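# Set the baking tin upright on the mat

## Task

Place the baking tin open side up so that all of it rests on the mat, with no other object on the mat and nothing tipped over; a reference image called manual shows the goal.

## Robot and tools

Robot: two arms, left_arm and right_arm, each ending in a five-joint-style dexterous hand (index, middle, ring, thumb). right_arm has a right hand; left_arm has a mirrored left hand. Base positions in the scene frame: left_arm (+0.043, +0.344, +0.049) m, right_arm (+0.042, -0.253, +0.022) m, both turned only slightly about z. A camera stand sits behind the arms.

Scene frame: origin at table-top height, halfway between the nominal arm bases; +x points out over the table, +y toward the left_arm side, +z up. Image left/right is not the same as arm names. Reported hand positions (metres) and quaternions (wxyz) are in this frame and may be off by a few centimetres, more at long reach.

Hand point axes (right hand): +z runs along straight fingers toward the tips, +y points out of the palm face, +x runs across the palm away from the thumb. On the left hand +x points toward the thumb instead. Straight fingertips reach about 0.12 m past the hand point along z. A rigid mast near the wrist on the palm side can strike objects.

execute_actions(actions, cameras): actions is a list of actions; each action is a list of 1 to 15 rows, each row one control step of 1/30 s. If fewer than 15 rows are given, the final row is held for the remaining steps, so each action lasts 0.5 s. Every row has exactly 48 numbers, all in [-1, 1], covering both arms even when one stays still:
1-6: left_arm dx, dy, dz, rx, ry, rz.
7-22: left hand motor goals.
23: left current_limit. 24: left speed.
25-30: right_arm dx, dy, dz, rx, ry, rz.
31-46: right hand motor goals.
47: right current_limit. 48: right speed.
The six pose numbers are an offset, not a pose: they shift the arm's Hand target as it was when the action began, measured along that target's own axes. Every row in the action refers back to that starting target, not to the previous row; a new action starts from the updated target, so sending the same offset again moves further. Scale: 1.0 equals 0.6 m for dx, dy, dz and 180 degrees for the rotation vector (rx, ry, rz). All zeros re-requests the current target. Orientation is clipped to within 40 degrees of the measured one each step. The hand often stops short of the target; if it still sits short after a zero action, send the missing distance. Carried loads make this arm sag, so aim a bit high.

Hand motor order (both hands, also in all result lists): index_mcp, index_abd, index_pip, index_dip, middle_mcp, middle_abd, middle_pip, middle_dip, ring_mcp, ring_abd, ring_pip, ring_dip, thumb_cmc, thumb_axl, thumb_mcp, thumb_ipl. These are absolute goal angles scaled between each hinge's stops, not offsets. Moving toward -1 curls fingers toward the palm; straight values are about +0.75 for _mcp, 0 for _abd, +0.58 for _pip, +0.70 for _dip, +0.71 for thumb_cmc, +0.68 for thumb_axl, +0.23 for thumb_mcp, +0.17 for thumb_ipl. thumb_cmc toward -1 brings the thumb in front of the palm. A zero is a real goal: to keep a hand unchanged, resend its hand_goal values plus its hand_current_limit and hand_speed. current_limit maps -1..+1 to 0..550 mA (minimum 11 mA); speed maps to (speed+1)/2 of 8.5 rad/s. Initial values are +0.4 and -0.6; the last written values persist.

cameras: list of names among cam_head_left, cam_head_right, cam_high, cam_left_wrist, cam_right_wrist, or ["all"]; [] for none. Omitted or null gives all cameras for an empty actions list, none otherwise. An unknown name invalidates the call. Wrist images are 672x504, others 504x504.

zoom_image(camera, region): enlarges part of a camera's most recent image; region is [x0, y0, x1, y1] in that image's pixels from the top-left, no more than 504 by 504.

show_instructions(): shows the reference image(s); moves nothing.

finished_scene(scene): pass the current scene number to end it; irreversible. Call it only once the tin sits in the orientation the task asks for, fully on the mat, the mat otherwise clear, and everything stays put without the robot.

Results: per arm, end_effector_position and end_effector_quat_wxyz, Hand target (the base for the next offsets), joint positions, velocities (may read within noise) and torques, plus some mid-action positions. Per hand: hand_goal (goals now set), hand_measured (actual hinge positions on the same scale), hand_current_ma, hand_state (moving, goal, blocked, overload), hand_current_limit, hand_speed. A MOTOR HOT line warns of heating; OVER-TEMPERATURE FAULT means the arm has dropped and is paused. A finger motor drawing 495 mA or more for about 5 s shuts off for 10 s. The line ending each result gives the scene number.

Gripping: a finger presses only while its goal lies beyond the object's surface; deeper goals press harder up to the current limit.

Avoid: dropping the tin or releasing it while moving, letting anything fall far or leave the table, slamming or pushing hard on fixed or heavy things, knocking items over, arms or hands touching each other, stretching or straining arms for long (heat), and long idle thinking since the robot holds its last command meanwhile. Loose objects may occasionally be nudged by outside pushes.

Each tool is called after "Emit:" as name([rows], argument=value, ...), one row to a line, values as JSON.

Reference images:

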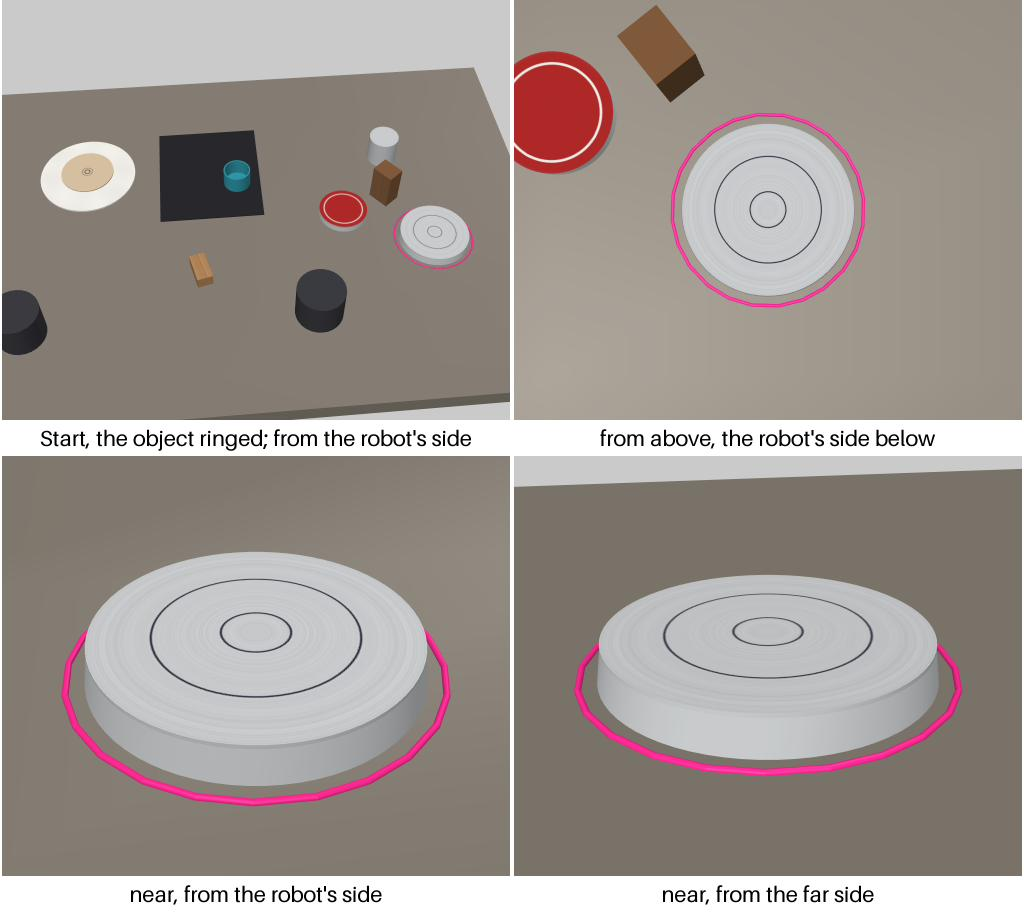

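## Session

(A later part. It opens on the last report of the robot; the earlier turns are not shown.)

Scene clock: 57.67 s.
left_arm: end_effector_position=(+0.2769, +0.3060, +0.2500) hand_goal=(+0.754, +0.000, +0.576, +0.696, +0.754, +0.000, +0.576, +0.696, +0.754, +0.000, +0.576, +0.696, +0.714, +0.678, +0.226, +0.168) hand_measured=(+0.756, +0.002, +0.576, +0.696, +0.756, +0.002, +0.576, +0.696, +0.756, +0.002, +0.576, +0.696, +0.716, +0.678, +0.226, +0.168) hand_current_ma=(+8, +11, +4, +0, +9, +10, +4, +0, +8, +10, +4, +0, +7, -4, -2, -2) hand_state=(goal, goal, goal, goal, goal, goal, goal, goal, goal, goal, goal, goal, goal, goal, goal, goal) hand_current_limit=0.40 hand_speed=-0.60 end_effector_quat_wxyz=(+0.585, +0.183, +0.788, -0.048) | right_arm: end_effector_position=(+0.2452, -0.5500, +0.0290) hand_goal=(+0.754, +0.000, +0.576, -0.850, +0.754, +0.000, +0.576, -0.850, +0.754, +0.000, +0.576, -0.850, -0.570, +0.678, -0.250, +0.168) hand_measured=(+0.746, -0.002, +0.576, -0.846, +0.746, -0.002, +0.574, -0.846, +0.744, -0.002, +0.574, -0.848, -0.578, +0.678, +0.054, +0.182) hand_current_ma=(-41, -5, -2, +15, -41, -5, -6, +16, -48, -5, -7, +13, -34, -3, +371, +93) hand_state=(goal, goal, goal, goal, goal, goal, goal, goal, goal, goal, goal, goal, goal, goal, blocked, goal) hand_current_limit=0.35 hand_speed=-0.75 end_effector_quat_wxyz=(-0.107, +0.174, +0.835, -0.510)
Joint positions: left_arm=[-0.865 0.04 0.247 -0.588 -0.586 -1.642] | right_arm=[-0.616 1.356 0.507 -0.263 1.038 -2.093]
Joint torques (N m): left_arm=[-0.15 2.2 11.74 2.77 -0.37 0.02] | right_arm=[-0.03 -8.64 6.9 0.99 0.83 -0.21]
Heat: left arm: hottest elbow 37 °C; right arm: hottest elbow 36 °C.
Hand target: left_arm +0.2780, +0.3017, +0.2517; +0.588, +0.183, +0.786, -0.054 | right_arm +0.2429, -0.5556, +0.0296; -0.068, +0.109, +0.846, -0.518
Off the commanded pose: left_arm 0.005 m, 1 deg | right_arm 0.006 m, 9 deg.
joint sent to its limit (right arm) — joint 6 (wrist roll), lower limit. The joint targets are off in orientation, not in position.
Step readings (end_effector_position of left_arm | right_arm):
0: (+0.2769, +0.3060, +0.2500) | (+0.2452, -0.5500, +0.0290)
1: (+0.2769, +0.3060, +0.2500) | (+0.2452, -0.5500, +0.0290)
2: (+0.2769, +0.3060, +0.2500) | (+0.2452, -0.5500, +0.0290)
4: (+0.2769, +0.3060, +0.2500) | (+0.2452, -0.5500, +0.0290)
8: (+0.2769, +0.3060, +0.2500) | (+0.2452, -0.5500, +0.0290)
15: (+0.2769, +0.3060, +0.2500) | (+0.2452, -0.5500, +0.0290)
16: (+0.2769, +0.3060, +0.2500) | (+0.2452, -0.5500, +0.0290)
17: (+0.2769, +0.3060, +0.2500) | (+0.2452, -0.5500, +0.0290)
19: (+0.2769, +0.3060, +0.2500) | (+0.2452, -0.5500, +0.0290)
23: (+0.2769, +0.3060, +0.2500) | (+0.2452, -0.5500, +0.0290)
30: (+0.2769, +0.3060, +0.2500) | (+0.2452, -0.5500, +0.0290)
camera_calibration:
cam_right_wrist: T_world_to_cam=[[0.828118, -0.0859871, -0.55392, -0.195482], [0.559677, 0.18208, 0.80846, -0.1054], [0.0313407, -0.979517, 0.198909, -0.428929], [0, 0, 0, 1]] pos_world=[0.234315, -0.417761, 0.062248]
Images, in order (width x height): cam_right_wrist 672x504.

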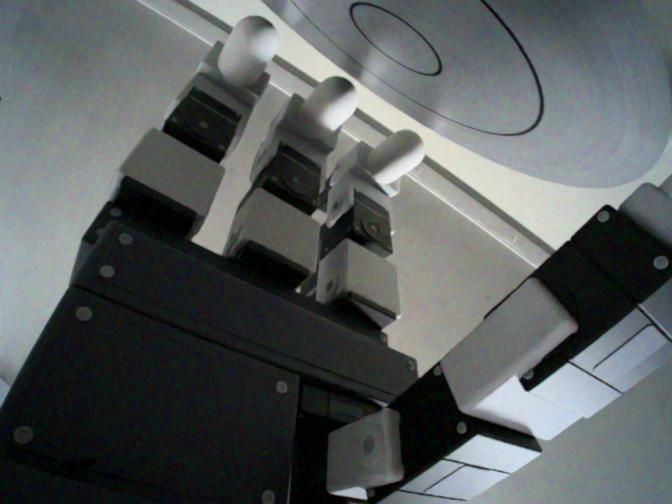

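Emit:
execute_actions([
  [[0,0,0,0,0,0,0.754,0,0.576,0.696,0.754,0,0.576,0.696,0.754,0,0.576,0.696,0.714,0.678,0.226,0.168,0.4,-0.6,0,0,0,0,0,0,0.754,0,0.576,-0.1,0.754,0,0.576,0.08,0.754,0,0.576,-0.1,-0.571,0.678,0.25,0.168,0.3,-0.2]],
  [[0,0,0,0,0,0,0.754,0,0.576,0.696,0.754,0,0.576,0.696,0.754,0,0.576,0.696,0.714,0.678,0.226,0.168,0.4,-0.6,0,0.0164,0.0084,0,0,0,0.64,0,0.576,-0.1,0.64,0,0.576,0.08,0.64,0,0.576,-0.1,-0.571,0.678,0.25,0.168,0.3,-0.6]],
  [[0,0,0,0,0,0,0.754,0,0.576,0.696,0.754,0,0.576,0.696,0.754,0,0.576,0.696,0.714,0.678,0.226,0.168,0.4,-0.6,0,0,0,0,0,0,0.64,0,0.576,-0.1,0.64,0,0.576,0.08,0.64,0,0.576,-0.1,-0.571,0.678,0.25,0.168,0.3,-0.6]],
], cameras=["cam_right_wrist"])

Scene clock: 61.03 s.
left_arm: end_effector_position=(+0.2769, +0.3060, +0.2500) hand_goal=(+0.754, +0.000, +0.576, +0.696, +0.754, +0.000, +0.576, +0.696, +0.754, +0.000, +0.576, +0.696, +0.714, +0.678, +0.226, +0.168) hand_measured=(+0.756, +0.002, +0.576, +0.696, +0.756, +0.002, +0.576, +0.696, +0.756, +0.002, +0.576, +0.696, +0.716, +0.678, +0.226, +0.168) hand_current_ma=(+8, +11, +4, +0, +9, +10, +4, +0, +8, +10, +4, +0, +7, -4, -2, -2) hand_state=(goal, goal, goal, goal, goal, goal, goal, goal, goal, goal, goal, goal, goal, goal, goal, goal) hand_current_limit=0.40 hand_speed=-0.60 end_effector_quat_wxyz=(+0.585, +0.183, +0.788, -0.048) | right_arm: end_effector_position=(+0.2462, -0.5548, +0.0286) hand_goal=(+0.640, +0.000, +0.576, -0.100, +0.640, +0.000, +0.576, +0.080, +0.640, +0.000, +0.576, -0.100, -0.570, +0.678, +0.250, +0.168) hand_measured=(+0.646, -0.014, +0.576, -0.106, +0.636, -0.010, +0.574, +0.076, +0.638, -0.010, +0.576, -0.102, -0.572, +0.678, +0.244, +0.170) hand_current_ma=(+30, -54, +1, -29, -16, -36, -8, -18, -10, -37, -1, -9, -10, -3, -32, +9) hand_state=(goal, goal, goal, goal, goal, goal, goal, goal, goal, goal, goal, goal, goal, goal, goal, goal) hand_current_limit=0.30 hand_speed=-0.60 end_effector_quat_wxyz=(-0.107, +0.177, +0.829, -0.519)
Joint positions: left_arm=[-0.865 0.04 0.247 -0.588 -0.586 -1.642] | right_arm=[-0.618 1.369 0.506 -0.228 1.053 -2.101]
Joint torques (N m): left_arm=[-0.09 1.67 11.85 2.88 -0.37 0.01] | right_arm=[-0.32 -7.06 6.04 1.2 0.12 -0.12]
Heat: left arm: hottest elbow 37 °C; right arm: hottest elbow 36 °C.
Hand target: left_arm +0.2780, +0.3017, +0.2517; +0.588, +0.183, +0.786, -0.054 | right_arm +0.2430, -0.5558, +0.0186; -0.068, +0.109, +0.846, -0.518
Off the commanded pose: left_arm 0.005 m, 1 deg | right_arm 0.011 m, 9 deg.
joint sent to its limit (right arm) — joint 6 (wrist roll), lower limit. The joint targets are off in orientation, not in position.
Step readings (end_effector_position of left_arm | right_arm):
0: (+0.2769, +0.3060, +0.2500) | (+0.2452, -0.5500, +0.0290)
1: (+0.2769, +0.3060, +0.2500) | (+0.2452, -0.5500, +0.0290)
2: (+0.2769, +0.3060, +0.2500) | (+0.2452, -0.5503, +0.0292)
4: (+0.2769, +0.3060, +0.2500) | (+0.2452, -0.5504, +0.0293)
8: (+0.2769, +0.3060, +0.2500) | (+0.2449, -0.5505, +0.0293)
15: (+0.2769, +0.3060, +0.2500) | (+0.2449, -0.5505, +0.0293)
16: (+0.2769, +0.3060, +0.2500) | (+0.2450, -0.5505, +0.0292)
17: (+0.2769, +0.3060, +0.2500) | (+0.2454, -0.5510, +0.0294)
19: (+0.2769, +0.3060, +0.2500) | (+0.2465, -0.5527, +0.0291)
23: (+0.2769, +0.3060, +0.2500) | (+0.2463, -0.5544, +0.0290)
30: (+0.2769, +0.3060, +0.2500) | (+0.2463, -0.5547, +0.0287)
31: (+0.2769, +0.3060, +0.2500) | (+0.2461, -0.5547, +0.0286)
32: (+0.2769, +0.3060, +0.2500) | (+0.2461, -0.5547, +0.0286)
34: (+0.2769, +0.3060, +0.2500) | (+0.2461, -0.5547, +0.0286)
38: (+0.2769, +0.3060, +0.2500) | (+0.2461, -0.5547, +0.0286)
45: (+0.2769, +0.3060, +0.2500) | (+0.2462, -0.5548, +0.0286)
camera_calibration:
cam_right_wrist: T_world_to_cam=[[0.827864, -0.101301, -0.551707, -0.205335], [0.560296, 0.19606, 0.804754, -0.0969777], [0.0266458, -0.975345, 0.21907, -0.430679], [0, 0, 0, 1]] pos_world=[0.235801, -0.421847, 0.059107]
Images, in order (width x height): cam_right_wrist 672x504.

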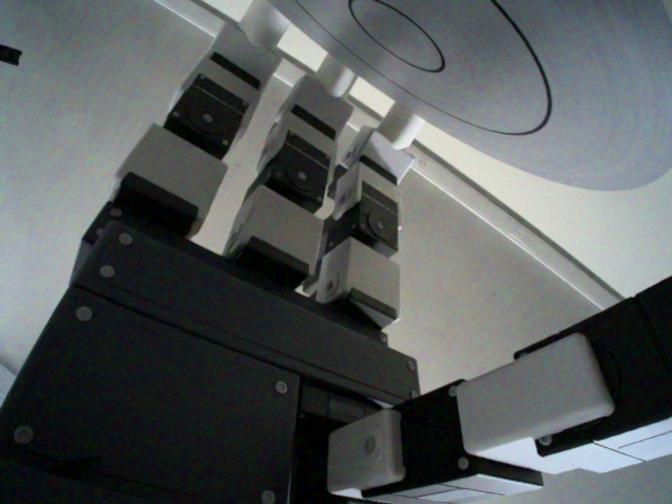

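Emit:
execute_actions([
  [[0,0,0,0,0,0,0.754,0,0.576,0.696,0.754,0,0.576,0.696,0.754,0,0.576,0.696,0.714,0.678,0.226,0.168,0.4,-0.6,0,-0.0082,-0.0042,0,0,0,0.64,0,0.576,-0.7,0.64,0,0.576,-0.7,0.64,0,0.576,-0.7,-0.571,0.678,0.25,0.168,0.1,-0.7]],
  [[0,0,0,0,0,0,0.754,0,0.576,0.696,0.754,0,0.576,0.696,0.754,0,0.576,0.696,0.714,0.678,0.226,0.168,0.4,-0.6,0,0,0,0,0,0,0.64,0,0.576,-0.7,0.64,0,0.576,-0.7,0.64,0,0.576,-0.7,-0.571,0.678,-0.2,0.168,0.1,-0.7]],
  [[0,0,0,0,0,0,0.754,0,0.576,0.696,0.754,0,0.576,0.696,0.754,0,0.576,0.696,0.714,0.678,0.226,0.168,0.4,-0.6,0,0,0,0,0,0,0.64,0,0.576,-0.7,0.64,0,0.576,-0.7,0.64,0,0.576,-0.7,-0.571,0.678,-0.3,0.168,0.3,-0.7]],
], cameras=["cam_right_wrist"])

Scene clock: 63.37 s.
left_arm: end_effector_position=(+0.2769, +0.3060, +0.2500) hand_goal=(+0.754, +0.000, +0.576, +0.696, +0.754, +0.000, +0.576, +0.696, +0.754, +0.000, +0.576, +0.696, +0.714, +0.678, +0.226, +0.168) hand_measured=(+0.756, +0.002, +0.576, +0.696, +0.756, +0.002, +0.576, +0.696, +0.756, +0.002, +0.576, +0.696, +0.716, +0.678, +0.226, +0.168) hand_current_ma=(+8, +11, +4, +0, +9, +10, +4, +0, +8, +10, +4, +0, +7, -4, -2, -2) hand_state=(goal, goal, goal, goal, goal, goal, goal, goal, goal, goal, goal, goal, goal, goal, goal, goal) hand_current_limit=0.40 hand_speed=-0.60 end_effector_quat_wxyz=(+0.585, +0.183, +0.788, -0.048) | right_arm: end_effector_position=(+0.2472, -0.5541, +0.0270) hand_goal=(+0.640, +0.000, +0.576, -0.700, +0.640, +0.000, +0.576, -0.700, +0.640, +0.000, +0.576, -0.700, -0.570, +0.678, -0.300, +0.168) hand_measured=(+0.634, -0.004, +0.578, -0.696, +0.636, -0.002, +0.578, -0.694, +0.634, -0.002, +0.578, -0.698, -0.578, +0.678, +0.106, +0.182) hand_current_ma=(-27, -12, +5, +15, -23, -10, +7, +26, -32, -11, +5, +13, -41, -3, +358, +86) hand_state=(goal, goal, goal, goal, goal, goal, goal, goal, goal, goal, goal, goal, goal, goal, blocked, goal) hand_current_limit=0.30 hand_speed=-0.70 end_effector_quat_wxyz=(-0.103, +0.178, +0.833, -0.513)
Joint positions: left_arm=[-0.865 0.04 0.247 -0.588 -0.586 -1.642] | right_arm=[-0.623 1.369 0.506 -0.228 1.036 -2.101]
Joint torques (N m): left_arm=[0.44 2.37 11.96 2.97 -0.4 0] | right_arm=[0.21 -8.41 6.46 0.53 0.76 -0.11]
Heat: left arm: hottest elbow 38 °C; right arm: hottest elbow 35 °C.
Hand target: left_arm +0.2780, +0.3017, +0.2517; +0.588, +0.183, +0.786, -0.054 | right_arm +0.2430, -0.5558, +0.0241; -0.068, +0.109, +0.846, -0.518
Off the commanded pose: left_arm 0.005 m, 1 deg | right_arm 0.005 m, 9 deg.
joint sent to its limit (right arm) — joint 6 (wrist roll), lower limit. The joint targets are off in orientation, not in position.
Step readings (end_effector_position of left_arm | right_arm):
0: (+0.2769, +0.3060, +0.2500) | (+0.2462, -0.5548, +0.0286)
1: (+0.2769, +0.3060, +0.2500) | (+0.2462, -0.5548, +0.0286)
2: (+0.2769, +0.3060, +0.2500) | (+0.2462, -0.5548, +0.0286)
4: (+0.2769, +0.3060, +0.2500) | (+0.2454, -0.5553, +0.0285)
8: (+0.2769, +0.3060, +0.2500) | (+0.2454, -0.5553, +0.0282)
15: (+0.2769, +0.3060, +0.2500) | (+0.2463, -0.5547, +0.0276)
16: (+0.2769, +0.3060, +0.2500) | (+0.2465, -0.5545, +0.0275)
17: (+0.2769, +0.3060, +0.2500) | (+0.2466, -0.5544, +0.0273)
19: (+0.2769, +0.3060, +0.2500) | (+0.2467, -0.5544, +0.0273)
23: (+0.2769, +0.3060, +0.2500) | (+0.2470, -0.5542, +0.0271)
30: (+0.2769, +0.3060, +0.2500) | (+0.2472, -0.5541, +0.0270)
31: (+0.2769, +0.3060, +0.2500) | (+0.2472, -0.5541, +0.0270)
32: (+0.2769, +0.3060, +0.2500) | (+0.2472, -0.5541, +0.0270)
34: (+0.2769, +0.3060, +0.2500) | (+0.2472, -0.5541, +0.0270)
38: (+0.2769, +0.3060, +0.2500) | (+0.2472, -0.5541, +0.0270)
45: (+0.2769, +0.3060, +0.2500) | (+0.2472, -0.5541, +0.0270)
camera_calibration:
cam_right_wrist: T_world_to_cam=[[0.833364, -0.0918928, -0.545032, -0.203353], [0.552016, 0.18826, 0.812303, -0.0988796], [0.0279628, -0.977811, 0.207615, -0.431048], [0, 0, 0, 1]] pos_world=[0.236104, -0.421555, 0.0589785]
Images, in order (width x height): cam_right_wrist 672x504.

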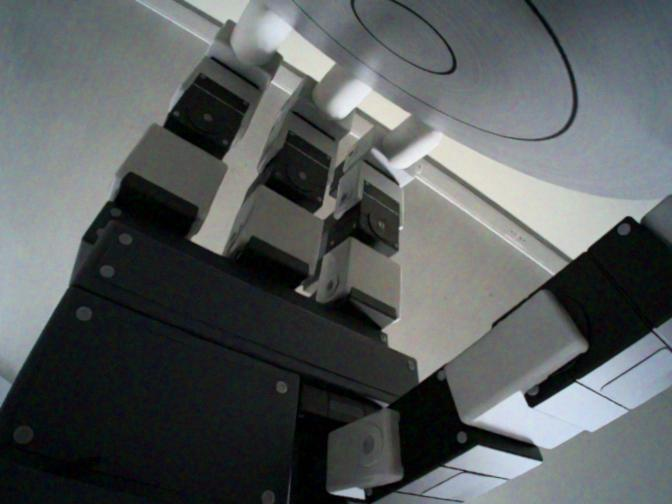

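Emit:
execute_actions([
  [[0,0,0,0,0,0,0.754,0,0.576,0.696,0.754,0,0.576,0.696,0.754,0,0.576,0.696,0.714,0.678,0.226,0.168,0.4,-0.6,0,0,0,0,0,0,0.76,0,0.576,0.04,0.76,0,0.576,0.1,0.76,0,0.576,0.04,-0.571,0.678,0.3,0.168,0.2,-0.2]],
  [[0,0,0,0,0,0,0.754,0,0.576,0.696,0.754,0,0.576,0.696,0.754,0,0.576,0.696,0.714,0.678,0.226,0.168,0.4,-0.6,0,0.0238,0.012,0,0,0,0.76,0,0.576,0.04,0.76,0,0.576,0.1,0.76,0,0.576,0.04,-0.571,0.678,0.3,0.168,0.0,-0.6]],
  [[0,0,0,0,0,0,0.754,0,0.576,0.696,0.754,0,0.576,0.696,0.754,0,0.576,0.696,0.714,0.678,0.226,0.168,0.4,-0.6,0,0,0,0,0,0,0.76,0,0.576,0.04,0.76,0,0.576,0.1,0.76,0,0.576,0.04,-0.571,0.678,0.3,0.168,0,-0.6]],
], cameras=["cam_right_wrist"])

Scene clock: 66.77 s.
left_arm: end_effector_position=(+0.2769, +0.3060, +0.2500) hand_goal=(+0.754, +0.000, +0.576, +0.696, +0.754, +0.000, +0.576, +0.696, +0.754, +0.000, +0.576, +0.696, +0.714, +0.678, +0.226, +0.168) hand_measured=(+0.756, +0.002, +0.576, +0.696, +0.756, +0.002, +0.576, +0.696, +0.756, +0.002, +0.576, +0.696, +0.716, +0.678, +0.226, +0.168) hand_current_ma=(+8, +11, +4, +0, +9, +10, +4, +0, +8, +10, +4, +0, +7, -4, -2, -2) hand_state=(goal, goal, goal, goal, goal, goal, goal, goal, goal, goal, goal, goal, goal, goal, goal, goal) hand_current_limit=0.40 hand_speed=-0.60 end_effector_quat_wxyz=(+0.585, +0.183, +0.788, -0.048) | right_arm: end_effector_position=(+0.2468, -0.5557, +0.0175) hand_goal=(+0.760, +0.000, +0.576, +0.040, +0.760, +0.000, +0.576, +0.100, +0.760, +0.000, +0.576, +0.040, -0.570, +0.678, +0.300, +0.168) hand_measured=(+0.758, -0.008, +0.574, +0.032, +0.748, -0.002, +0.576, +0.096, +0.752, -0.004, +0.576, +0.036, -0.572, +0.678, +0.294, +0.170) hand_current_ma=(-13, -28, -13, -39, -63, -10, +1, -14, -37, -15, -2, -17, -9, -3, -36, +9) hand_state=(goal, goal, goal, goal, goal, goal, goal, goal, goal, goal, goal, goal, goal, goal, goal, goal) hand_current_limit=0.00 hand_speed=-0.60 end_effector_quat_wxyz=(-0.104, +0.179, +0.831, -0.517)
Joint positions: left_arm=[-0.865 0.04 0.247 -0.588 -0.586 -1.642] | right_arm=[-0.623 1.404 0.497 -0.181 1.045 -2.101]
Joint torques (N m): left_arm=[-0.26 2.08 11.84 3.06 -0.37 0.02] | right_arm=[0.32 -7.3 5.71 1.1 0.39 -0.1]
Heat: left arm: hottest elbow 38 °C; right arm: hottest elbow 35 °C.
Hand target: left_arm +0.2780, +0.3017, +0.2517; +0.588, +0.183, +0.786, -0.054 | right_arm +0.2431, -0.5557, +0.0082; -0.068, +0.109, +0.846, -0.518
Off the commanded pose: left_arm 0.005 m, 1 deg | right_arm 0.010 m, 9 deg.
joint sent to its limit (right arm) — joint 6 (wrist roll), lower limit. The joint targets are off in orientation, not in position.
Step readings (end_effector_position of left_arm | right_arm):
0: (+0.2769, +0.3060, +0.2500) | (+0.2472, -0.5541, +0.0270)
1: (+0.2769, +0.3060, +0.2500) | (+0.2472, -0.5540, +0.0269)
2: (+0.2769, +0.3060, +0.2500) | (+0.2471, -0.5541, +0.0271)
4: (+0.2769, +0.3060, +0.2500) | (+0.2470, -0.5542, +0.0271)
8: (+0.2769, +0.3060, +0.2500) | (+0.2468, -0.5543, +0.0271)
15: (+0.2769, +0.3060, +0.2500) | (+0.2468, -0.5543, +0.0271)
16: (+0.2769, +0.3060, +0.2500) | (+0.2468, -0.5543, +0.0271)
17: (+0.2769, +0.3060, +0.2500) | (+0.2468, -0.5543, +0.0265)
19: (+0.2769, +0.3060, +0.2500) | (+0.2472, -0.5546, +0.0240)
23: (+0.2769, +0.3060, +0.2500) | (+0.2464, -0.5549, +0.0178)
30: (+0.2769, +0.3060, +0.2500) | (+0.2467, -0.5555, +0.0175)
31: (+0.2769, +0.3060, +0.2500) | (+0.2467, -0.5556, +0.0175)
32: (+0.2769, +0.3060, +0.2500) | (+0.2468, -0.5556, +0.0175)
34: (+0.2769, +0.3060, +0.2500) | (+0.2467, -0.5556, +0.0175)
38: (+0.2769, +0.3060, +0.2500) | (+0.2468, -0.5557, +0.0175)
45: (+0.2769, +0.3060, +0.2500) | (+0.2468, -0.5557, +0.0175)
camera_calibration:
cam_right_wrist: T_world_to_cam=[[0.831685, -0.100106, -0.546149, -0.2125], [0.554716, 0.192831, 0.809386, -0.0887678], [0.0242906, -0.976112, 0.215905, -0.428942], [0, 0, 0, 1]] pos_world=[0.236393, -0.422851, 0.0484015]
Images, in order (width x height): cam_right_wrist 672x504.

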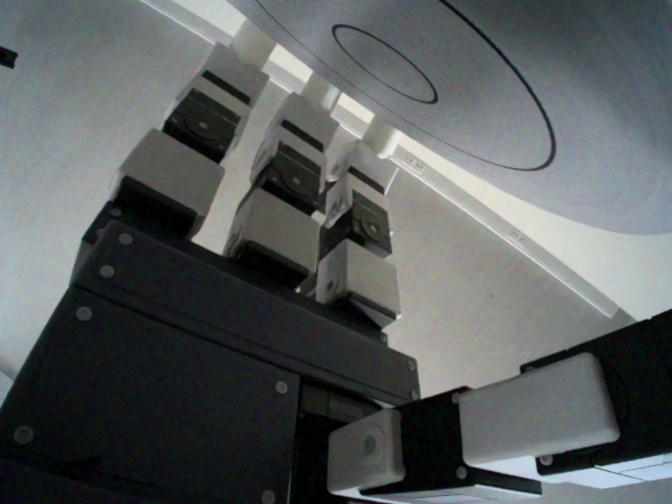

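Emit:
execute_actions([
  [[0,0,0,0,0,0,0.754,0,0.576,0.696,0.754,0,0.576,0.696,0.754,0,0.576,0.696,0.714,0.678,0.226,0.168,0.4,-0.6,0,-0.009,-0.0045,0,0,0,0.76,0,0.576,-0.5,0.76,0,0.576,-0.5,0.76,0,0.576,-0.5,-0.571,0.678,0.0,0.168,0.1,-0.75]],
  [[0,0,0,0,0,0,0.754,0,0.576,0.696,0.754,0,0.576,0.696,0.754,0,0.576,0.696,0.714,0.678,0.226,0.168,0.4,-0.6,0,0,0,0,0,0,0.76,0,0.576,-0.5,0.76,0,0.576,-0.5,0.76,0,0.576,-0.5,-0.571,0.678,-0.2,0.168,0.1,-0.75]],
  [[0,0,0,0,0,0,0.754,0,0.576,0.696,0.754,0,0.576,0.696,0.754,0,0.576,0.696,0.714,0.678,0.226,0.168,0.4,-0.6,0,0,0,0,0,0,0.76,0,0.576,-0.7,0.76,0,0.576,-0.7,0.76,0,0.576,-0.7,-0.571,0.678,-0.3,0.168,0.3,-0.7]],
], cameras=["cam_right_wrist"])

Scene clock: 68.97 s.
left_arm: end_effector_position=(+0.2769, +0.3060, +0.2500) hand_goal=(+0.754, +0.000, +0.576, +0.696, +0.754, +0.000, +0.576, +0.696, +0.754, +0.000, +0.576, +0.696, +0.714, +0.678, +0.226, +0.168) hand_measured=(+0.756, +0.002, +0.576, +0.696, +0.756, +0.002, +0.576, +0.696, +0.756, +0.002, +0.576, +0.696, +0.716, +0.678, +0.226, +0.168) hand_current_ma=(+8, +11, +4, +0, +9, +10, +4, +0, +8, +10, +4, +0, +7, -4, -2, -2) hand_state=(goal, goal, goal, goal, goal, goal, goal, goal, goal, goal, goal, goal, goal, goal, goal, goal) hand_current_limit=0.40 hand_speed=-0.60 end_effector_quat_wxyz=(+0.585, +0.183, +0.788, -0.048) | right_arm: end_effector_position=(+0.2476, -0.5551, +0.0170) hand_goal=(+0.760, +0.000, +0.576, -0.700, +0.760, +0.000, +0.576, -0.700, +0.760, +0.000, +0.576, -0.700, -0.570, +0.678, -0.300, +0.168) hand_measured=(+0.754, -0.004, +0.576, -0.696, +0.754, -0.002, +0.576, -0.696, +0.752, -0.002, +0.576, -0.698, -0.574, +0.678, +0.262, +0.182) hand_current_ma=(-29, -12, +4, +15, -29, -9, +4, +16, -34, -11, +4, +13, -22, -3, +358, +84) hand_state=(goal, goal, goal, goal, goal, goal, goal, goal, goal, goal, goal, goal, goal, goal, blocked, goal) hand_current_limit=0.30 hand_speed=-0.70 end_effector_quat_wxyz=(-0.103, +0.179, +0.832, -0.515)
Joint positions: left_arm=[-0.865 0.04 0.247 -0.588 -0.586 -1.642] | right_arm=[-0.623 1.404 0.497 -0.181 1.04 -2.101]
Joint torques (N m): left_arm=[0.03 1.08 11.96 2.74 -0.39 0.02] | right_arm=[0.21 -8.88 6.12 0.32 0.62 -0.11]
Heat: left arm: hottest elbow 38 °C; right arm: hottest elbow 35 °C.
Hand target: left_arm +0.2780, +0.3017, +0.2517; +0.588, +0.183, +0.786, -0.054 | right_arm +0.2431, -0.5557, +0.0142; -0.068, +0.109, +0.846, -0.518
Off the commanded pose: left_arm 0.005 m, 1 deg | right_arm 0.005 m, 9 deg.
joint sent to its limit (right arm) — joint 6 (wrist roll), lower limit. The joint targets are off in orientation, not in position.
Step readings (end_effector_position of left_arm | right_arm):
0: (+0.2769, +0.3060, +0.2500) | (+0.2468, -0.5557, +0.0175)
1: (+0.2769, +0.3060, +0.2500) | (+0.2468, -0.5557, +0.0175)
2: (+0.2769, +0.3060, +0.2500) | (+0.2468, -0.5557, +0.0175)
4: (+0.2769, +0.3060, +0.2500) | (+0.2469, -0.5556, +0.0175)
8: (+0.2769, +0.3060, +0.2500) | (+0.2469, -0.5556, +0.0175)
15: (+0.2769, +0.3060, +0.2500) | (+0.2470, -0.5556, +0.0174)
16: (+0.2769, +0.3060, +0.2500) | (+0.2470, -0.5555, +0.0174)
17: (+0.2769, +0.3060, +0.2500) | (+0.2471, -0.5555, +0.0173)
19: (+0.2769, +0.3060, +0.2500) | (+0.2473, -0.5553, +0.0172)
23: (+0.2769, +0.3060, +0.2500) | (+0.2475, -0.5552, +0.0170)
30: (+0.2769, +0.3060, +0.2500) | (+0.2475, -0.5552, +0.0170)
31: (+0.2769, +0.3060, +0.2500) | (+0.2475, -0.5552, +0.0170)
32: (+0.2769, +0.3060, +0.2500) | (+0.2476, -0.5551, +0.0170)
34: (+0.2769, +0.3060, +0.2500) | (+0.2476, -0.5551, +0.0170)
38: (+0.2769, +0.3060, +0.2500) | (+0.2476, -0.5551, +0.0170)
45: (+0.2769, +0.3060, +0.2500) | (+0.2476, -0.5551, +0.0170)
camera_calibration:
cam_right_wrist: T_world_to_cam=[[0.833664, -0.095774, -0.543905, -0.211466], [0.551653, 0.191059, 0.811896, -0.0891513], [0.0261594, -0.976895, 0.212113, -0.429148], [0, 0, 0, 1]] pos_world=[0.236698, -0.422452, 0.0483921]
Images, in order (width x height): cam_right_wrist 672x504.

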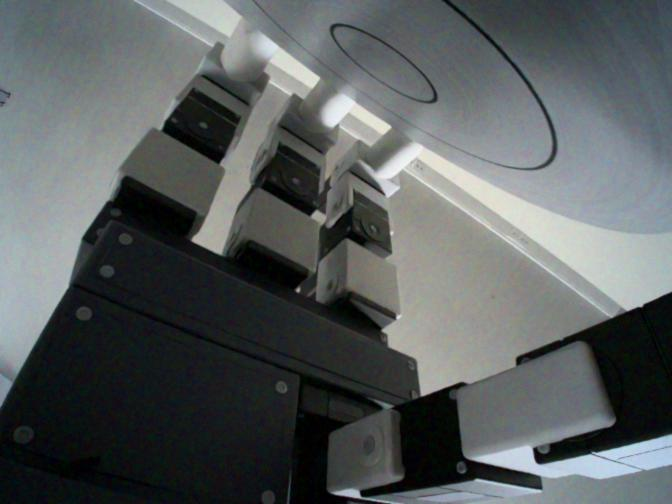

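Emit:
execute_actions([
  [[0,0,0,0,0,0,0.754,0,0.576,0.696,0.754,0,0.576,0.696,0.754,0,0.576,0.696,0.714,0.678,0.226,0.168,0.4,-0.6,0,-0.0146,-0.0075,-0.033,0,0,0.76,0,0.576,0.0,0.76,0,0.576,0.1,0.76,0,0.576,0.0,-0.571,0.678,0.3,0.168,0.2,-0.2]],
  [[0,0,0,0,0,0,0.754,0,0.576,0.696,0.754,0,0.576,0.696,0.754,0,0.576,0.696,0.714,0.678,0.226,0.168,0.4,-0.6,0,0,0,0,0,0,0.72,0,0.576,0,0.72,0,0.576,0.1,0.72,0,0.576,0.0,-0.571,0.678,0.3,0.168,0.0,-0.6]],
  [[0,0,0,0,0,0,0.754,0,0.576,0.696,0.754,0,0.576,0.696,0.754,0,0.576,0.696,0.714,0.678,0.226,0.168,0.4,-0.6,0,0,0,0,0,0,0.72,0,0.576,0,0.72,0,0.576,0.1,0.72,0,0.576,0.0,-0.571,0.678,-0.15,0.168,0,-0.6]],
], cameras=["cam_right_wrist","cam_high"])

Emit:
zoom_image(camera="cam_high", region=[0, 150, 100, 270])

Scene clock: 72.43 s.
left_arm: end_effector_position=(+0.2769, +0.3060, +0.2500) hand_goal=(+0.754, +0.000, +0.576, +0.696, +0.754, +0.000, +0.576, +0.696, +0.754, +0.000, +0.576, +0.696, +0.714, +0.678, +0.226, +0.168) hand_measured=(+0.756, +0.002, +0.576, +0.696, +0.756, +0.002, +0.576, +0.696, +0.756, +0.002, +0.576, +0.696, +0.716, +0.678, +0.226, +0.168) hand_current_ma=(+8, +11, +4, +0, +9, +10, +4, +0, +8, +10, +4, +0, +7, -4, -2, -2) hand_state=(goal, goal, goal, goal, goal, goal, goal, goal, goal, goal, goal, goal, goal, goal, goal, goal) hand_current_limit=0.40 hand_speed=-0.60 end_effector_quat_wxyz=(+0.585, +0.183, +0.788, -0.048) | right_arm: end_effector_position=(+0.2490, -0.5489, +0.0298) hand_goal=(+0.720, +0.000, +0.576, +0.000, +0.720, +0.000, +0.576, +0.100, +0.720, +0.000, +0.576, +0.000, -0.570, +0.678, -0.150, +0.168) hand_measured=(+0.718, -0.006, +0.558, -0.100, +0.714, -0.004, +0.568, +0.096, +0.714, -0.006, +0.552, -0.188, -0.572, +0.678, -0.146, +0.170) hand_current_ma=(-11, -20, -81, -275, -28, -12, -33, -14, -27, -25, -116, -275, -5, -3, +25, +11) hand_state=(goal, goal, goal, blocked, goal, goal, goal, goal, goal, goal, blocked, blocked, goal, goal, goal, goal) hand_current_limit=0.00 hand_speed=-0.60 end_effector_quat_wxyz=(-0.093, +0.177, +0.852, -0.483)
Joint positions: left_arm=[-0.865 0.04 0.247 -0.588 -0.586 -1.642] | right_arm=[-0.645 1.337 0.52 -0.293 0.958 -2.101]
Joint torques (N m): left_arm=[0.38 2.2 11.93 2.7 -0.35 -0.01] | right_arm=[-1.9 -6.83 8.1 0.17 -0.04 -0.11]
Heat: left arm: hottest elbow 38 °C; right arm: hottest elbow 35 °C.
Hand target: left_arm +0.2780, +0.3017, +0.2517; +0.588, +0.183, +0.786, -0.054 | right_arm +0.2430, -0.5557, +0.0239; -0.062, +0.112, +0.871, -0.473
Off the commanded pose: left_arm 0.005 m, 1 deg | right_arm 0.011 m, 9 deg.
joint sent to its limit (right arm) — joint 6 (wrist roll), lower limit. The joint targets are off in orientation, not in position.
Step readings (end_effector_position of left_arm | right_arm):
0: (+0.2769, +0.3060, +0.2500) | (+0.2476, -0.5551, +0.0170)
1: (+0.2769, +0.3060, +0.2500) | (+0.2477, -0.5549, +0.0167)
2: (+0.2769, +0.3060, +0.2500) | (+0.2476, -0.5534, +0.0155)
4: (+0.2769, +0.3060, +0.2500) | (+0.2474, -0.5509, +0.0173)
8: (+0.2769, +0.3060, +0.2500) | (+0.2480, -0.5466, +0.0245)
15: (+0.2769, +0.3060, +0.2500) | (+0.2485, -0.5478, +0.0276)
16: (+0.2769, +0.3060, +0.2500) | (+0.2487, -0.5479, +0.0278)
17: (+0.2769, +0.3060, +0.2500) | (+0.2488, -0.5483, +0.0282)
19: (+0.2769, +0.3060, +0.2500) | (+0.2490, -0.5489, +0.0294)
23: (+0.2769, +0.3060, +0.2500) | (+0.2489, -0.5489, +0.0298)
30: (+0.2769, +0.3060, +0.2500) | (+0.2489, -0.5489, +0.0298)
31: (+0.2769, +0.3060, +0.2500) | (+0.2489, -0.5489, +0.0298)
32: (+0.2769, +0.3060, +0.2500) | (+0.2489, -0.5489, +0.0298)
34: (+0.2769, +0.3060, +0.2500) | (+0.2489, -0.5489, +0.0298)
38: (+0.2769, +0.3060, +0.2500) | (+0.2489, -0.5489, +0.0298)
45: (+0.2769, +0.3060, +0.2500) | (+0.2490, -0.5489, +0.0298)
camera_calibration:
cam_right_wrist: T_world_to_cam=[[0.850425, -0.0457412, -0.524104, -0.182336], [0.524897, 0.140986, 0.839408, -0.123069], [0.0354958, -0.988954, 0.143908, -0.432682], [0, 0, 0, 1]] pos_world=[0.23502, -0.418892, 0.070008]
Images, in order (width x height): cam_high 504x504, cam_right_wrist 672x504.

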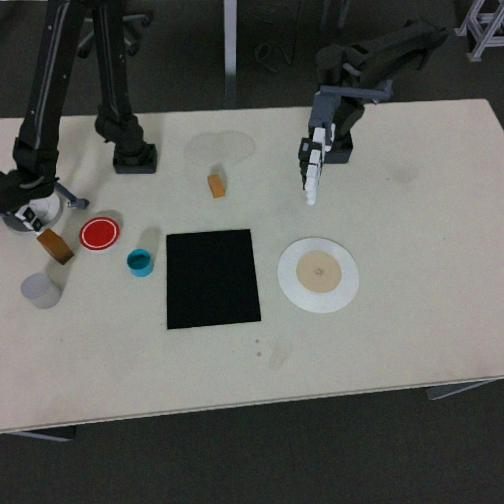

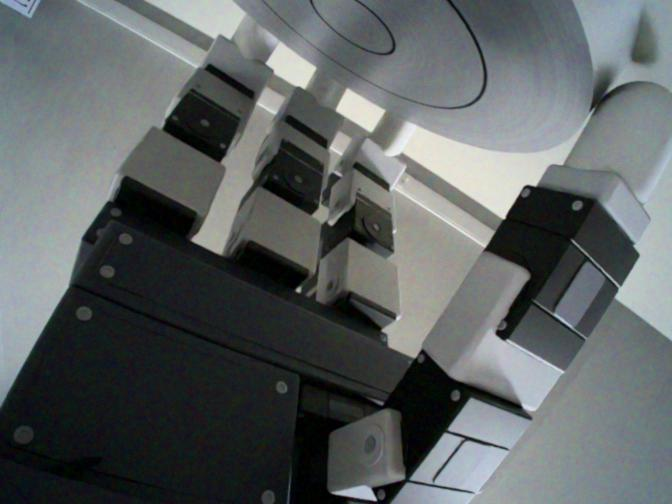

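Scaled by 4.200 from the camera's 504x504 image, which has a finer 720x720 frame.

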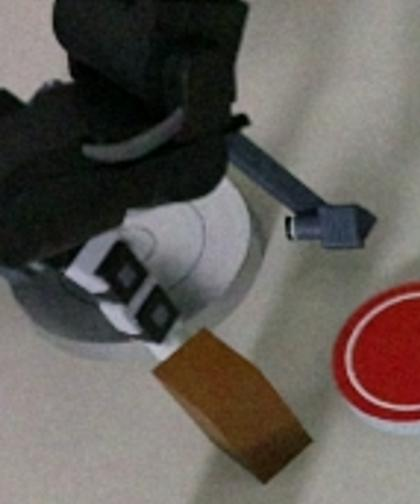

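Emit:
execute_actions([
  [[0,0,0,0,0,0,0.754,0,0.576,0.696,0.754,0,0.576,0.696,0.754,0,0.576,0.696,0.714,0.678,0.226,0.168,0.4,-0.6,0,-0.012,-0.007,0,0,0,0.72,0,0.576,-0.3,0.72,0,0.576,-0.3,0.72,0,0.576,-0.3,-0.571,0.678,-0.3,0.168,0.1,-0.75]],
  [[0,0,0,0,0,0,0.754,0,0.576,0.696,0.754,0,0.576,0.696,0.754,0,0.576,0.696,0.714,0.678,0.226,0.168,0.4,-0.6,0,0,0,0,0,0,0.68,0,0.576,-0.6,0.68,0,0.576,-0.6,0.68,0,0.576,-0.6,-0.571,0.678,-0.5,0.168,0.1,-0.75]],
  [[0,0,0,0,0,0,0.754,0,0.576,0.696,0.754,0,0.576,0.696,0.754,0,0.576,0.696,0.714,0.678,0.226,0.168,0.4,-0.6,0,0,0,0,0,0,0.68,0,0.576,-0.6,0.68,0,0.576,-0.6,0.68,0,0.576,-0.6,-0.571,0.678,-0.5,0.168,0.1,-0.75]],
], cameras=["cam_right_wrist"])

Scene clock: 74.63 s.
left_arm: end_effector_position=(+0.2769, +0.3060, +0.2500) hand_goal=(+0.754, +0.000, +0.576, +0.696, +0.754, +0.000, +0.576, +0.696, +0.754, +0.000, +0.576, +0.696, +0.714, +0.678, +0.226, +0.168) hand_measured=(+0.756, +0.002, +0.576, +0.696, +0.756, +0.002, +0.576, +0.696, +0.756, +0.002, +0.576, +0.696, +0.716, +0.678, +0.226, +0.168) hand_current_ma=(+8, +11, +4, +0, +9, +10, +4, +0, +8, +10, +4, +0, +7, -4, -2, -2) hand_state=(goal, goal, goal, goal, goal, goal, goal, goal, goal, goal, goal, goal, goal, goal, goal, goal) hand_current_limit=0.40 hand_speed=-0.60 end_effector_quat_wxyz=(+0.585, +0.183, +0.788, -0.048) | right_arm: end_effector_position=(+0.2403, -0.5502, +0.0284) hand_goal=(+0.680, +0.000, +0.576, -0.600, +0.680, +0.000, +0.576, -0.600, +0.680, +0.000, +0.576, -0.600, -0.570, +0.678, -0.500, +0.168) hand_measured=(+0.674, +0.004, +0.578, -0.596, +0.728, +0.000, +0.604, -0.540, +0.728, -0.020, +0.598, -0.582, -0.534, +0.692, -0.116, +0.194) hand_current_ma=(-24, +14, +5, +15, +241, +2, +130, +294, +246, -79, +102, +86, +177, +77, +302, +165) hand_state=(goal, goal, goal, goal, blocked, goal, blocked, blocked, blocked, goal, blocked, goal, blocked, goal, blocked, blocked) hand_current_limit=0.10 hand_speed=-0.75 end_effector_quat_wxyz=(-0.104, +0.182, +0.856, -0.473)
Joint positions: left_arm=[-0.865 0.04 0.247 -0.588 -0.586 -1.642] | right_arm=[-0.671 1.336 0.526 -0.323 0.945 -2.101]
Joint torques (N m): left_arm=[-0.56 2.08 11.7 2.92 -0.38 0.03] | right_arm=[0.21 -8.7 8.49 0.08 0.52 -0.11]
Heat: left arm: hottest elbow 38 °C; right arm: hottest elbow 35 °C.
Hand target: left_arm +0.2780, +0.3017, +0.2517; +0.588, +0.183, +0.786, -0.054 | right_arm +0.2429, -0.5560, +0.0323; -0.062, +0.113, +0.871, -0.473
Off the commanded pose: left_arm 0.005 m, 1 deg | right_arm 0.007 m, 9 deg.
joint sent to its limit (right arm) — joint 6 (wrist roll), lower limit. The joint targets are off in orientation, not in position.
Step readings (end_effector_position of left_arm | right_arm):
0: (+0.2769, +0.3060, +0.2500) | (+0.2490, -0.5489, +0.0298)
1: (+0.2769, +0.3060, +0.2500) | (+0.2489, -0.5489, +0.0299)
2: (+0.2769, +0.3060, +0.2500) | (+0.2489, -0.5488, +0.0301)
4: (+0.2769, +0.3060, +0.2500) | (+0.2485, -0.5487, +0.0299)
8: (+0.2769, +0.3060, +0.2500) | (+0.2451, -0.5508, +0.0298)
15: (+0.2769, +0.3060, +0.2500) | (+0.2427, -0.5507, +0.0292)
16: (+0.2769, +0.3060, +0.2500) | (+0.2427, -0.5507, +0.0292)
17: (+0.2769, +0.3060, +0.2500) | (+0.2426, -0.5506, +0.0292)
19: (+0.2769, +0.3060, +0.2500) | (+0.2419, -0.5510, +0.0293)
23: (+0.2769, +0.3060, +0.2500) | (+0.2406, -0.5512, +0.0290)
30: (+0.2769, +0.3060, +0.2500) | (+0.2403, -0.5502, +0.0284)
31: (+0.2769, +0.3060, +0.2500) | (+0.2403, -0.5502, +0.0284)
32: (+0.2769, +0.3060, +0.2500) | (+0.2403, -0.5502, +0.0284)
34: (+0.2769, +0.3060, +0.2500) | (+0.2403, -0.5502, +0.0284)
38: (+0.2769, +0.3060, +0.2500) | (+0.2403, -0.5502, +0.0284)
45: (+0.2769, +0.3060, +0.2500) | (+0.2403, -0.5502, +0.0284)
camera_calibration:
cam_right_wrist: T_world_to_cam=[[0.844468, -0.0502872, -0.53324, -0.176555], [0.535342, 0.110469, 0.83738, -0.136444], [0.0167968, -0.992607, 0.120208, -0.430294], [0, 0, 0, 1]] pos_world=[0.229367, -0.420918, 0.0718337]
Images, in order (width x height): cam_right_wrist 672x504.

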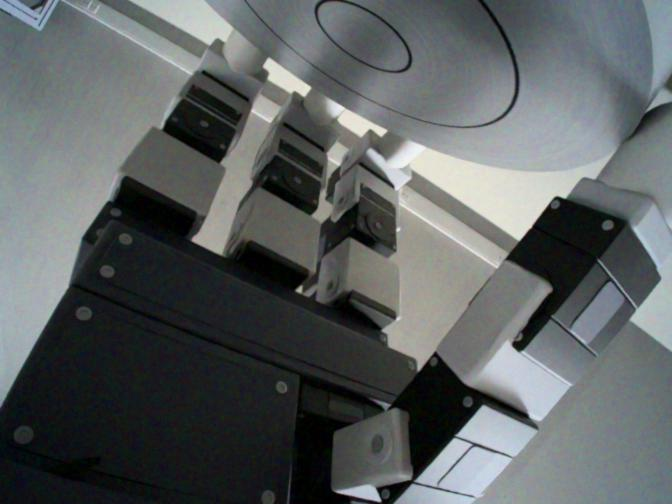

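Emit:
execute_actions([
  [[0,0,0,0,0,0,0.754,0,0.576,0.696,0.754,0,0.576,0.696,0.754,0,0.576,0.696,0.714,0.678,0.226,0.168,0.4,-0.6,0,0,0,0,0,0,0.62,0,0.55,-0.75,0.6,0,0.55,-0.75,0.6,0,0.55,-0.75,-0.6,0.678,-0.6,0.1,0.4,-0.75]],
  [[0,0,0,0,0,0,0.754,0,0.576,0.696,0.754,0,0.576,0.696,0.754,0,0.576,0.696,0.714,0.678,0.226,0.168,0.4,-0.6,0,-0.05,-0.028,0,0,0,0.62,0,0.55,-0.75,0.6,0,0.55,-0.75,0.6,0,0.55,-0.75,-0.6,0.678,-0.6,0.1,0.4,-0.75]],
  [[0,0,0,0,0,0,0.754,0,0.576,0.696,0.754,0,0.576,0.696,0.754,0,0.576,0.696,0.714,0.678,0.226,0.168,0.4,-0.6,0,-0.06,-0.035,0,0,0,0.62,0,0.55,-0.75,0.6,0,0.55,-0.75,0.6,0,0.55,-0.75,-0.6,0.678,-0.6,0.1,0.4,-0.75]],
], cameras=["cam_right_wrist","cam_high","cam_head_right"])

Scene clock: 76.97 s.
left_arm: end_effector_position=(+0.2769, +0.3060, +0.2500) hand_goal=(+0.754, +0.000, +0.576, +0.696, +0.754, +0.000, +0.576, +0.696, +0.754, +0.000, +0.576, +0.696, +0.714, +0.678, +0.226, +0.168) hand_measured=(+0.756, +0.002, +0.576, +0.696, +0.756, +0.002, +0.576, +0.696, +0.756, +0.002, +0.576, +0.696, +0.716, +0.678, +0.226, +0.168) hand_current_ma=(+8, +11, +4, +0, +9, +10, +4, +0, +8, +10, +4, +0, +7, -4, -2, -2) hand_state=(goal, goal, goal, goal, goal, goal, goal, goal, goal, goal, goal, goal, goal, goal, goal, goal) hand_current_limit=0.40 hand_speed=-0.60 end_effector_quat_wxyz=(+0.585, +0.183, +0.788, -0.048) | right_arm: end_effector_position=(+0.2312, -0.5439, +0.0869) hand_goal=(+0.620, +0.000, +0.550, -0.750, +0.600, +0.000, +0.550, -0.750, +0.600, +0.000, +0.550, -0.750, -0.600, +0.678, -0.600, +0.100) hand_measured=(+0.614, +0.004, +0.552, -0.746, +0.664, +0.000, +0.604, -0.714, +0.654, -0.020, +0.596, -0.730, -0.534, +0.692, -0.024, +0.194) hand_current_ma=(-27, +13, +5, +15, +331, +2, +257, +173, +271, -85, +216, +98, +327, +78, +385, +385) hand_state=(goal, goal, goal, goal, blocked, goal, blocked, blocked, blocked, blocked, blocked, blocked, blocked, goal, blocked, blocked) hand_current_limit=0.40 hand_speed=-0.75 end_effector_quat_wxyz=(-0.123, +0.173, +0.860, -0.464)
Joint positions: left_arm=[-0.865 0.04 0.247 -0.588 -0.586 -1.642] | right_arm=[-0.672 1.185 0.611 -0.605 0.949 -2.101]
Joint torques (N m): left_arm=[-0.03 1.67 11.9 3 -0.37 0.06] | right_arm=[-0.15 -8.94 12.3 0.25 0.66 -0.11]
Heat: left arm: hottest elbow 38 °C; right arm: hottest elbow 36 °C.
Hand target: left_arm +0.2780, +0.3017, +0.2517; +0.588, +0.183, +0.786, -0.054 | right_arm +0.2419, -0.5601, +0.1082; -0.062, +0.113, +0.871, -0.473
Off the commanded pose: left_arm 0.005 m, 1 deg | right_arm 0.029 m, 10 deg.
joint sent to its limit (right arm) — joint 6 (wrist roll), lower limit. The joint targets are off in orientation, not in position.
Step readings (end_effector_position of left_arm | right_arm):
0: (+0.2769, +0.3060, +0.2500) | (+0.2403, -0.5502, +0.0284)
1: (+0.2769, +0.3060, +0.2500) | (+0.2403, -0.5502, +0.0284)
2: (+0.2769, +0.3060, +0.2500) | (+0.2403, -0.5502, +0.0284)
4: (+0.2769, +0.3060, +0.2500) | (+0.2403, -0.5502, +0.0284)
8: (+0.2769, +0.3060, +0.2500) | (+0.2401, -0.5499, +0.0283)
15: (+0.2769, +0.3060, +0.2500) | (+0.2399, -0.5495, +0.0280)
16: (+0.2769, +0.3060, +0.2500) | (+0.2397, -0.5494, +0.0279)
17: (+0.2769, +0.3060, +0.2500) | (+0.2386, -0.5484, +0.0279)
19: (+0.2769, +0.3060, +0.2500) | (+0.2343, -0.5446, +0.0290)
23: (+0.2769, +0.3060, +0.2500) | (+0.2283, -0.5397, +0.0359)
30: (+0.2769, +0.3060, +0.2500) | (+0.2298, -0.5415, +0.0451)
31: (+0.2769, +0.3060, +0.2500) | (+0.2297, -0.5414, +0.0454)
32: (+0.2769, +0.3060, +0.2500) | (+0.2288, -0.5406, +0.0462)
34: (+0.2769, +0.3060, +0.2500) | (+0.2263, -0.5388, +0.0514)
38: (+0.2769, +0.3060, +0.2500) | (+0.2282, -0.5414, +0.0716)
45: (+0.2769, +0.3060, +0.2500) | (+0.2330, -0.5454, +0.0878)
camera_calibration:
cam_right_wrist: T_world_to_cam=[[0.823947, -0.0377707, -0.565406, -0.123037], [0.566396, 0.085717, 0.819663, -0.200333], [0.0175057, -0.995603, 0.0920194, -0.43025], [0, 0, 0, 1]] pos_world=[0.222376, -0.415833, 0.134231]
Images, in order (width x height): cam_head_right 504x504, cam_high 504x504, cam_right_wrist 672x504.

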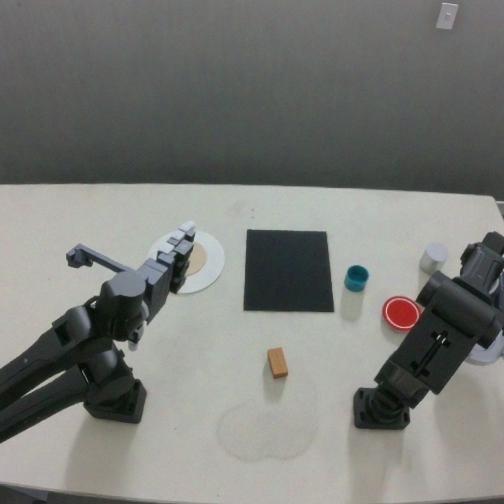

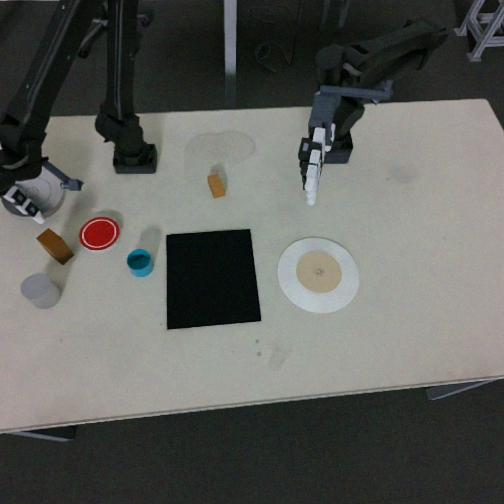

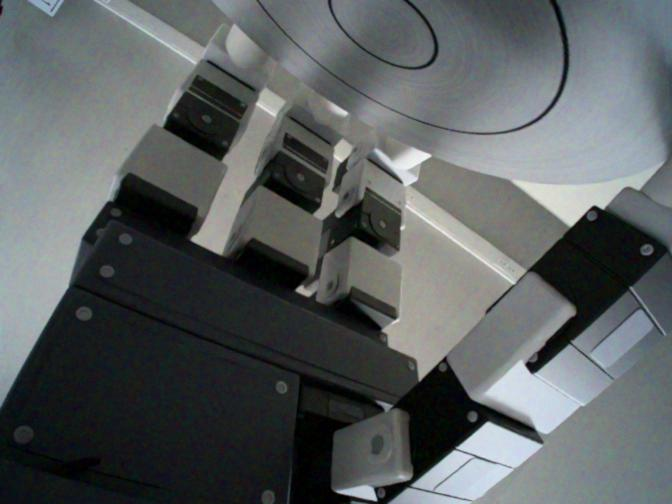

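Emit:
execute_actions([
  [[0,0,0,0,0,0,0.754,0,0.576,0.696,0.754,0,0.576,0.696,0.754,0,0.576,0.696,0.714,0.678,0.226,0.168,0.4,-0.6,0.006,-0.1,-0.1,0,0,0,0.62,0,0.55,-0.75,0.6,0,0.55,-0.75,0.6,0,0.55,-0.75,-0.6,0.678,-0.6,0.1,0.4,-0.75]],
  [[0,0,0,0,0,0,0.754,0,0.576,0.696,0.754,0,0.576,0.696,0.754,0,0.576,0.696,0.714,0.678,0.226,0.168,0.4,-0.6,0.006,-0.1,-0.1,0,0,0,0.62,0,0.55,-0.75,0.6,0,0.55,-0.75,0.6,0,0.55,-0.75,-0.6,0.678,-0.6,0.1,0.4,-0.75]],
  [[0,0,0,0,0,0,0.754,0,0.576,0.696,0.754,0,0.576,0.696,0.754,0,0.576,0.696,0.714,0.678,0.226,0.168,0.4,-0.6,0,-0.1,-0.11,0,0,0,0.62,0,0.55,-0.75,0.6,0,0.55,-0.75,0.6,0,0.55,-0.75,-0.6,0.678,-0.6,0.1,0.4,-0.75]],
  [[0,0,0,0,0,0,0.754,0,0.576,0.696,0.754,0,0.576,0.696,0.754,0,0.576,0.696,0.714,0.678,0.226,0.168,0.4,-0.6,-0.045,0.0726,-0.173,0,0,0,0.62,0,0.55,-0.75,0.6,0,0.55,-0.75,0.6,0,0.55,-0.75,-0.6,0.678,-0.6,0.1,0.4,-0.75]],
  [[0,0,0,0,0,0,0.754,0,0.576,0.696,0.754,0,0.576,0.696,0.754,0,0.576,0.696,0.714,0.678,0.226,0.168,0.4,-0.6,0,0,0,-0.0895,0.0687,0.1265,0.62,0,0.55,-0.75,0.6,0,0.55,-0.75,0.6,0,0.55,-0.75,-0.6,0.678,-0.6,0.1,0.4,-0.75]],
], cameras=["cam_right_wrist","cam_high"])

Scene clock: 82.67 s.
left_arm: end_effector_position=(+0.2769, +0.3060, +0.2500) hand_goal=(+0.754, +0.000, +0.576, +0.696, +0.754, +0.000, +0.576, +0.696, +0.754, +0.000, +0.576, +0.696, +0.714, +0.678, +0.226, +0.168) hand_measured=(+0.756, +0.002, +0.576, +0.696, +0.756, +0.002, +0.576, +0.696, +0.756, +0.002, +0.576, +0.696, +0.716, +0.678, +0.226, +0.168) hand_current_ma=(+8, +11, +4, +0, +9, +10, +4, +0, +8, +10, +4, +0, +7, -4, -2, -2) hand_state=(goal, goal, goal, goal, goal, goal, goal, goal, goal, goal, goal, goal, goal, goal, goal, goal) hand_current_limit=0.40 hand_speed=-0.60 end_effector_quat_wxyz=(+0.585, +0.183, +0.788, -0.048) | right_arm: end_effector_position=(+0.3033, -0.3985, +0.3612) hand_goal=(+0.620, +0.000, +0.550, -0.750, +0.600, +0.000, +0.550, -0.750, +0.600, +0.000, +0.550, -0.750, -0.600, +0.678, -0.600, +0.100) hand_measured=(+0.614, +0.002, +0.550, -0.746, +0.662, +0.000, +0.604, -0.716, +0.650, -0.020, +0.596, -0.730, -0.534, +0.692, -0.022, +0.194) hand_current_ma=(-30, +9, +3, +15, +321, +0, +257, +163, +255, -85, +216, +98, +327, +78, +385, +385) hand_state=(goal, goal, goal, goal, blocked, goal, blocked, blocked, blocked, blocked, blocked, blocked, blocked, goal, blocked, blocked) hand_current_limit=0.40 hand_speed=-0.75 end_effector_quat_wxyz=(+0.058, +0.271, +0.909, -0.313)
Joint positions: left_arm=[-0.865 0.04 0.247 -0.588 -0.586 -1.642] | right_arm=[-0.34 0.921 1.23 -1.67 0.617 -1.451]
Joint torques (N m): left_arm=[0.09 0.91 11.97 3.03 -0.37 0.02] | right_arm=[-0.03 -5.25 12.11 0.03 0.35 0.16]
Heat: left arm: hottest elbow 38 °C; right arm: hottest elbow 36 °C.
Hand target: left_arm +0.2780, +0.3017, +0.2517; +0.588, +0.183, +0.786, -0.054 | right_arm +0.3047, -0.4020, +0.3803; -0.044, +0.339, +0.878, -0.336
Off the commanded pose: left_arm 0.005 m, 1 deg | right_arm 0.019 m, 15 deg.
joint sent to its limit (right arm) — joint 4 (wrist pitch), lower limit. The joint targets are off in orientation, not in position.
Step readings (end_effector_position of left_arm | right_arm):
0: (+0.2769, +0.3060, +0.2500) | (+0.2313, -0.5438, +0.0868)
1: (+0.2769, +0.3060, +0.2500) | (+0.2310, -0.5436, +0.0870)
2: (+0.2769, +0.3060, +0.2500) | (+0.2294, -0.5422, +0.0887)
4: (+0.2769, +0.3060, +0.2500) | (+0.2243, -0.5376, +0.0978)
8: (+0.2769, +0.3060, +0.2500) | (+0.2243, -0.5366, +0.1352)
15: (+0.2769, +0.3060, +0.2500) | (+0.2307, -0.5375, +0.1717)
16: (+0.2769, +0.3060, +0.2500) | (+0.2301, -0.5363, +0.1714)
17: (+0.2769, +0.3060, +0.2500) | (+0.2283, -0.5333, +0.1720)
19: (+0.2769, +0.3060, +0.2500) | (+0.2246, -0.5264, +0.1795)
23: (+0.2769, +0.3060, +0.2500) | (+0.2285, -0.5230, +0.2159)
30: (+0.2769, +0.3060, +0.2500) | (+0.2339, -0.5209, +0.2534)
31: (+0.2769, +0.3060, +0.2500) | (+0.2334, -0.5201, +0.2537)
32: (+0.2769, +0.3060, +0.2500) | (+0.2320, -0.5170, +0.2551)
34: (+0.2769, +0.3060, +0.2500) | (+0.2292, -0.5099, +0.2657)
38: (+0.2769, +0.3060, +0.2500) | (+0.2380, -0.5061, +0.3084)
45: (+0.2769, +0.3060, +0.2500) | (+0.2418, -0.5015, +0.3390)
46: (+0.2769, +0.3060, +0.2500) | (+0.2414, -0.5000, +0.3384)
47: (+0.2769, +0.3060, +0.2500) | (+0.2412, -0.4951, +0.3381)
49: (+0.2769, +0.3060, +0.2500) | (+0.2473, -0.4725, +0.3378)
53: (+0.2769, +0.3060, +0.2500) | (+0.2730, -0.4221, +0.3466)
60: (+0.2769, +0.3060, +0.2500) | (+0.2890, -0.4031, +0.3593)
61: (+0.2769, +0.3060, +0.2500) | (+0.2901, -0.4021, +0.3587)
62: (+0.2769, +0.3060, +0.2500) | (+0.2931, -0.3971, +0.3564)
64: (+0.2769, +0.3060, +0.2500) | (+0.2996, -0.3877, +0.3514)
68: (+0.2769, +0.3060, +0.2500) | (+0.3004, -0.3948, +0.3512)
75: (+0.2769, +0.3060, +0.2500) | (+0.3004, -0.3974, +0.3596)
camera_calibration:
cam_right_wrist: T_world_to_cam=[[0.991349, 0.0219115, -0.129412, -0.206435], [0.13115, -0.126128, 0.983306, -0.490077], [0.00522332, -0.991772, -0.12791, -0.227374], [0, 0, 0, 1]] pos_world=[0.27011, -0.282792, 0.426097]
Images, in order (width x height): cam_high 504x504, cam_right_wrist 672x504.

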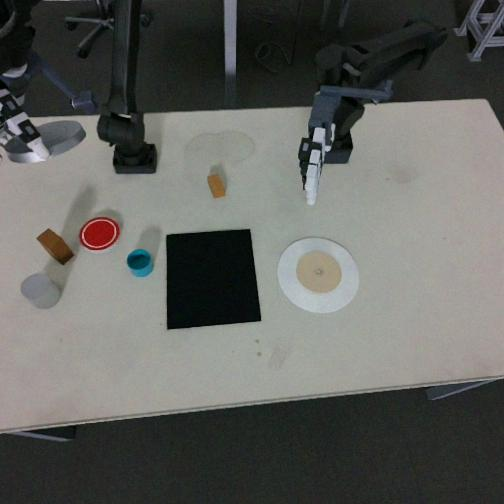

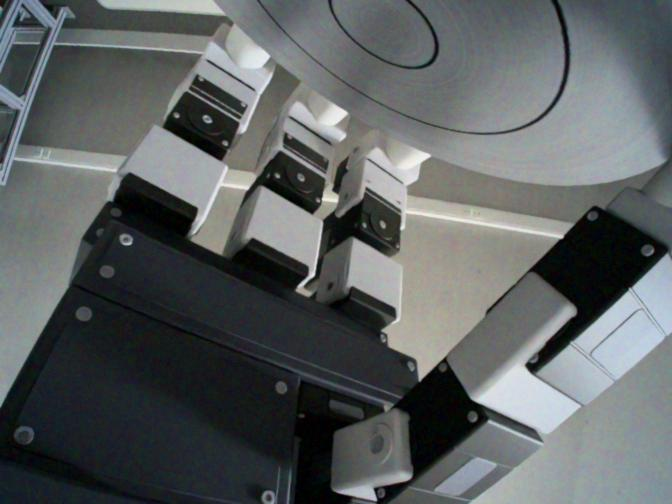

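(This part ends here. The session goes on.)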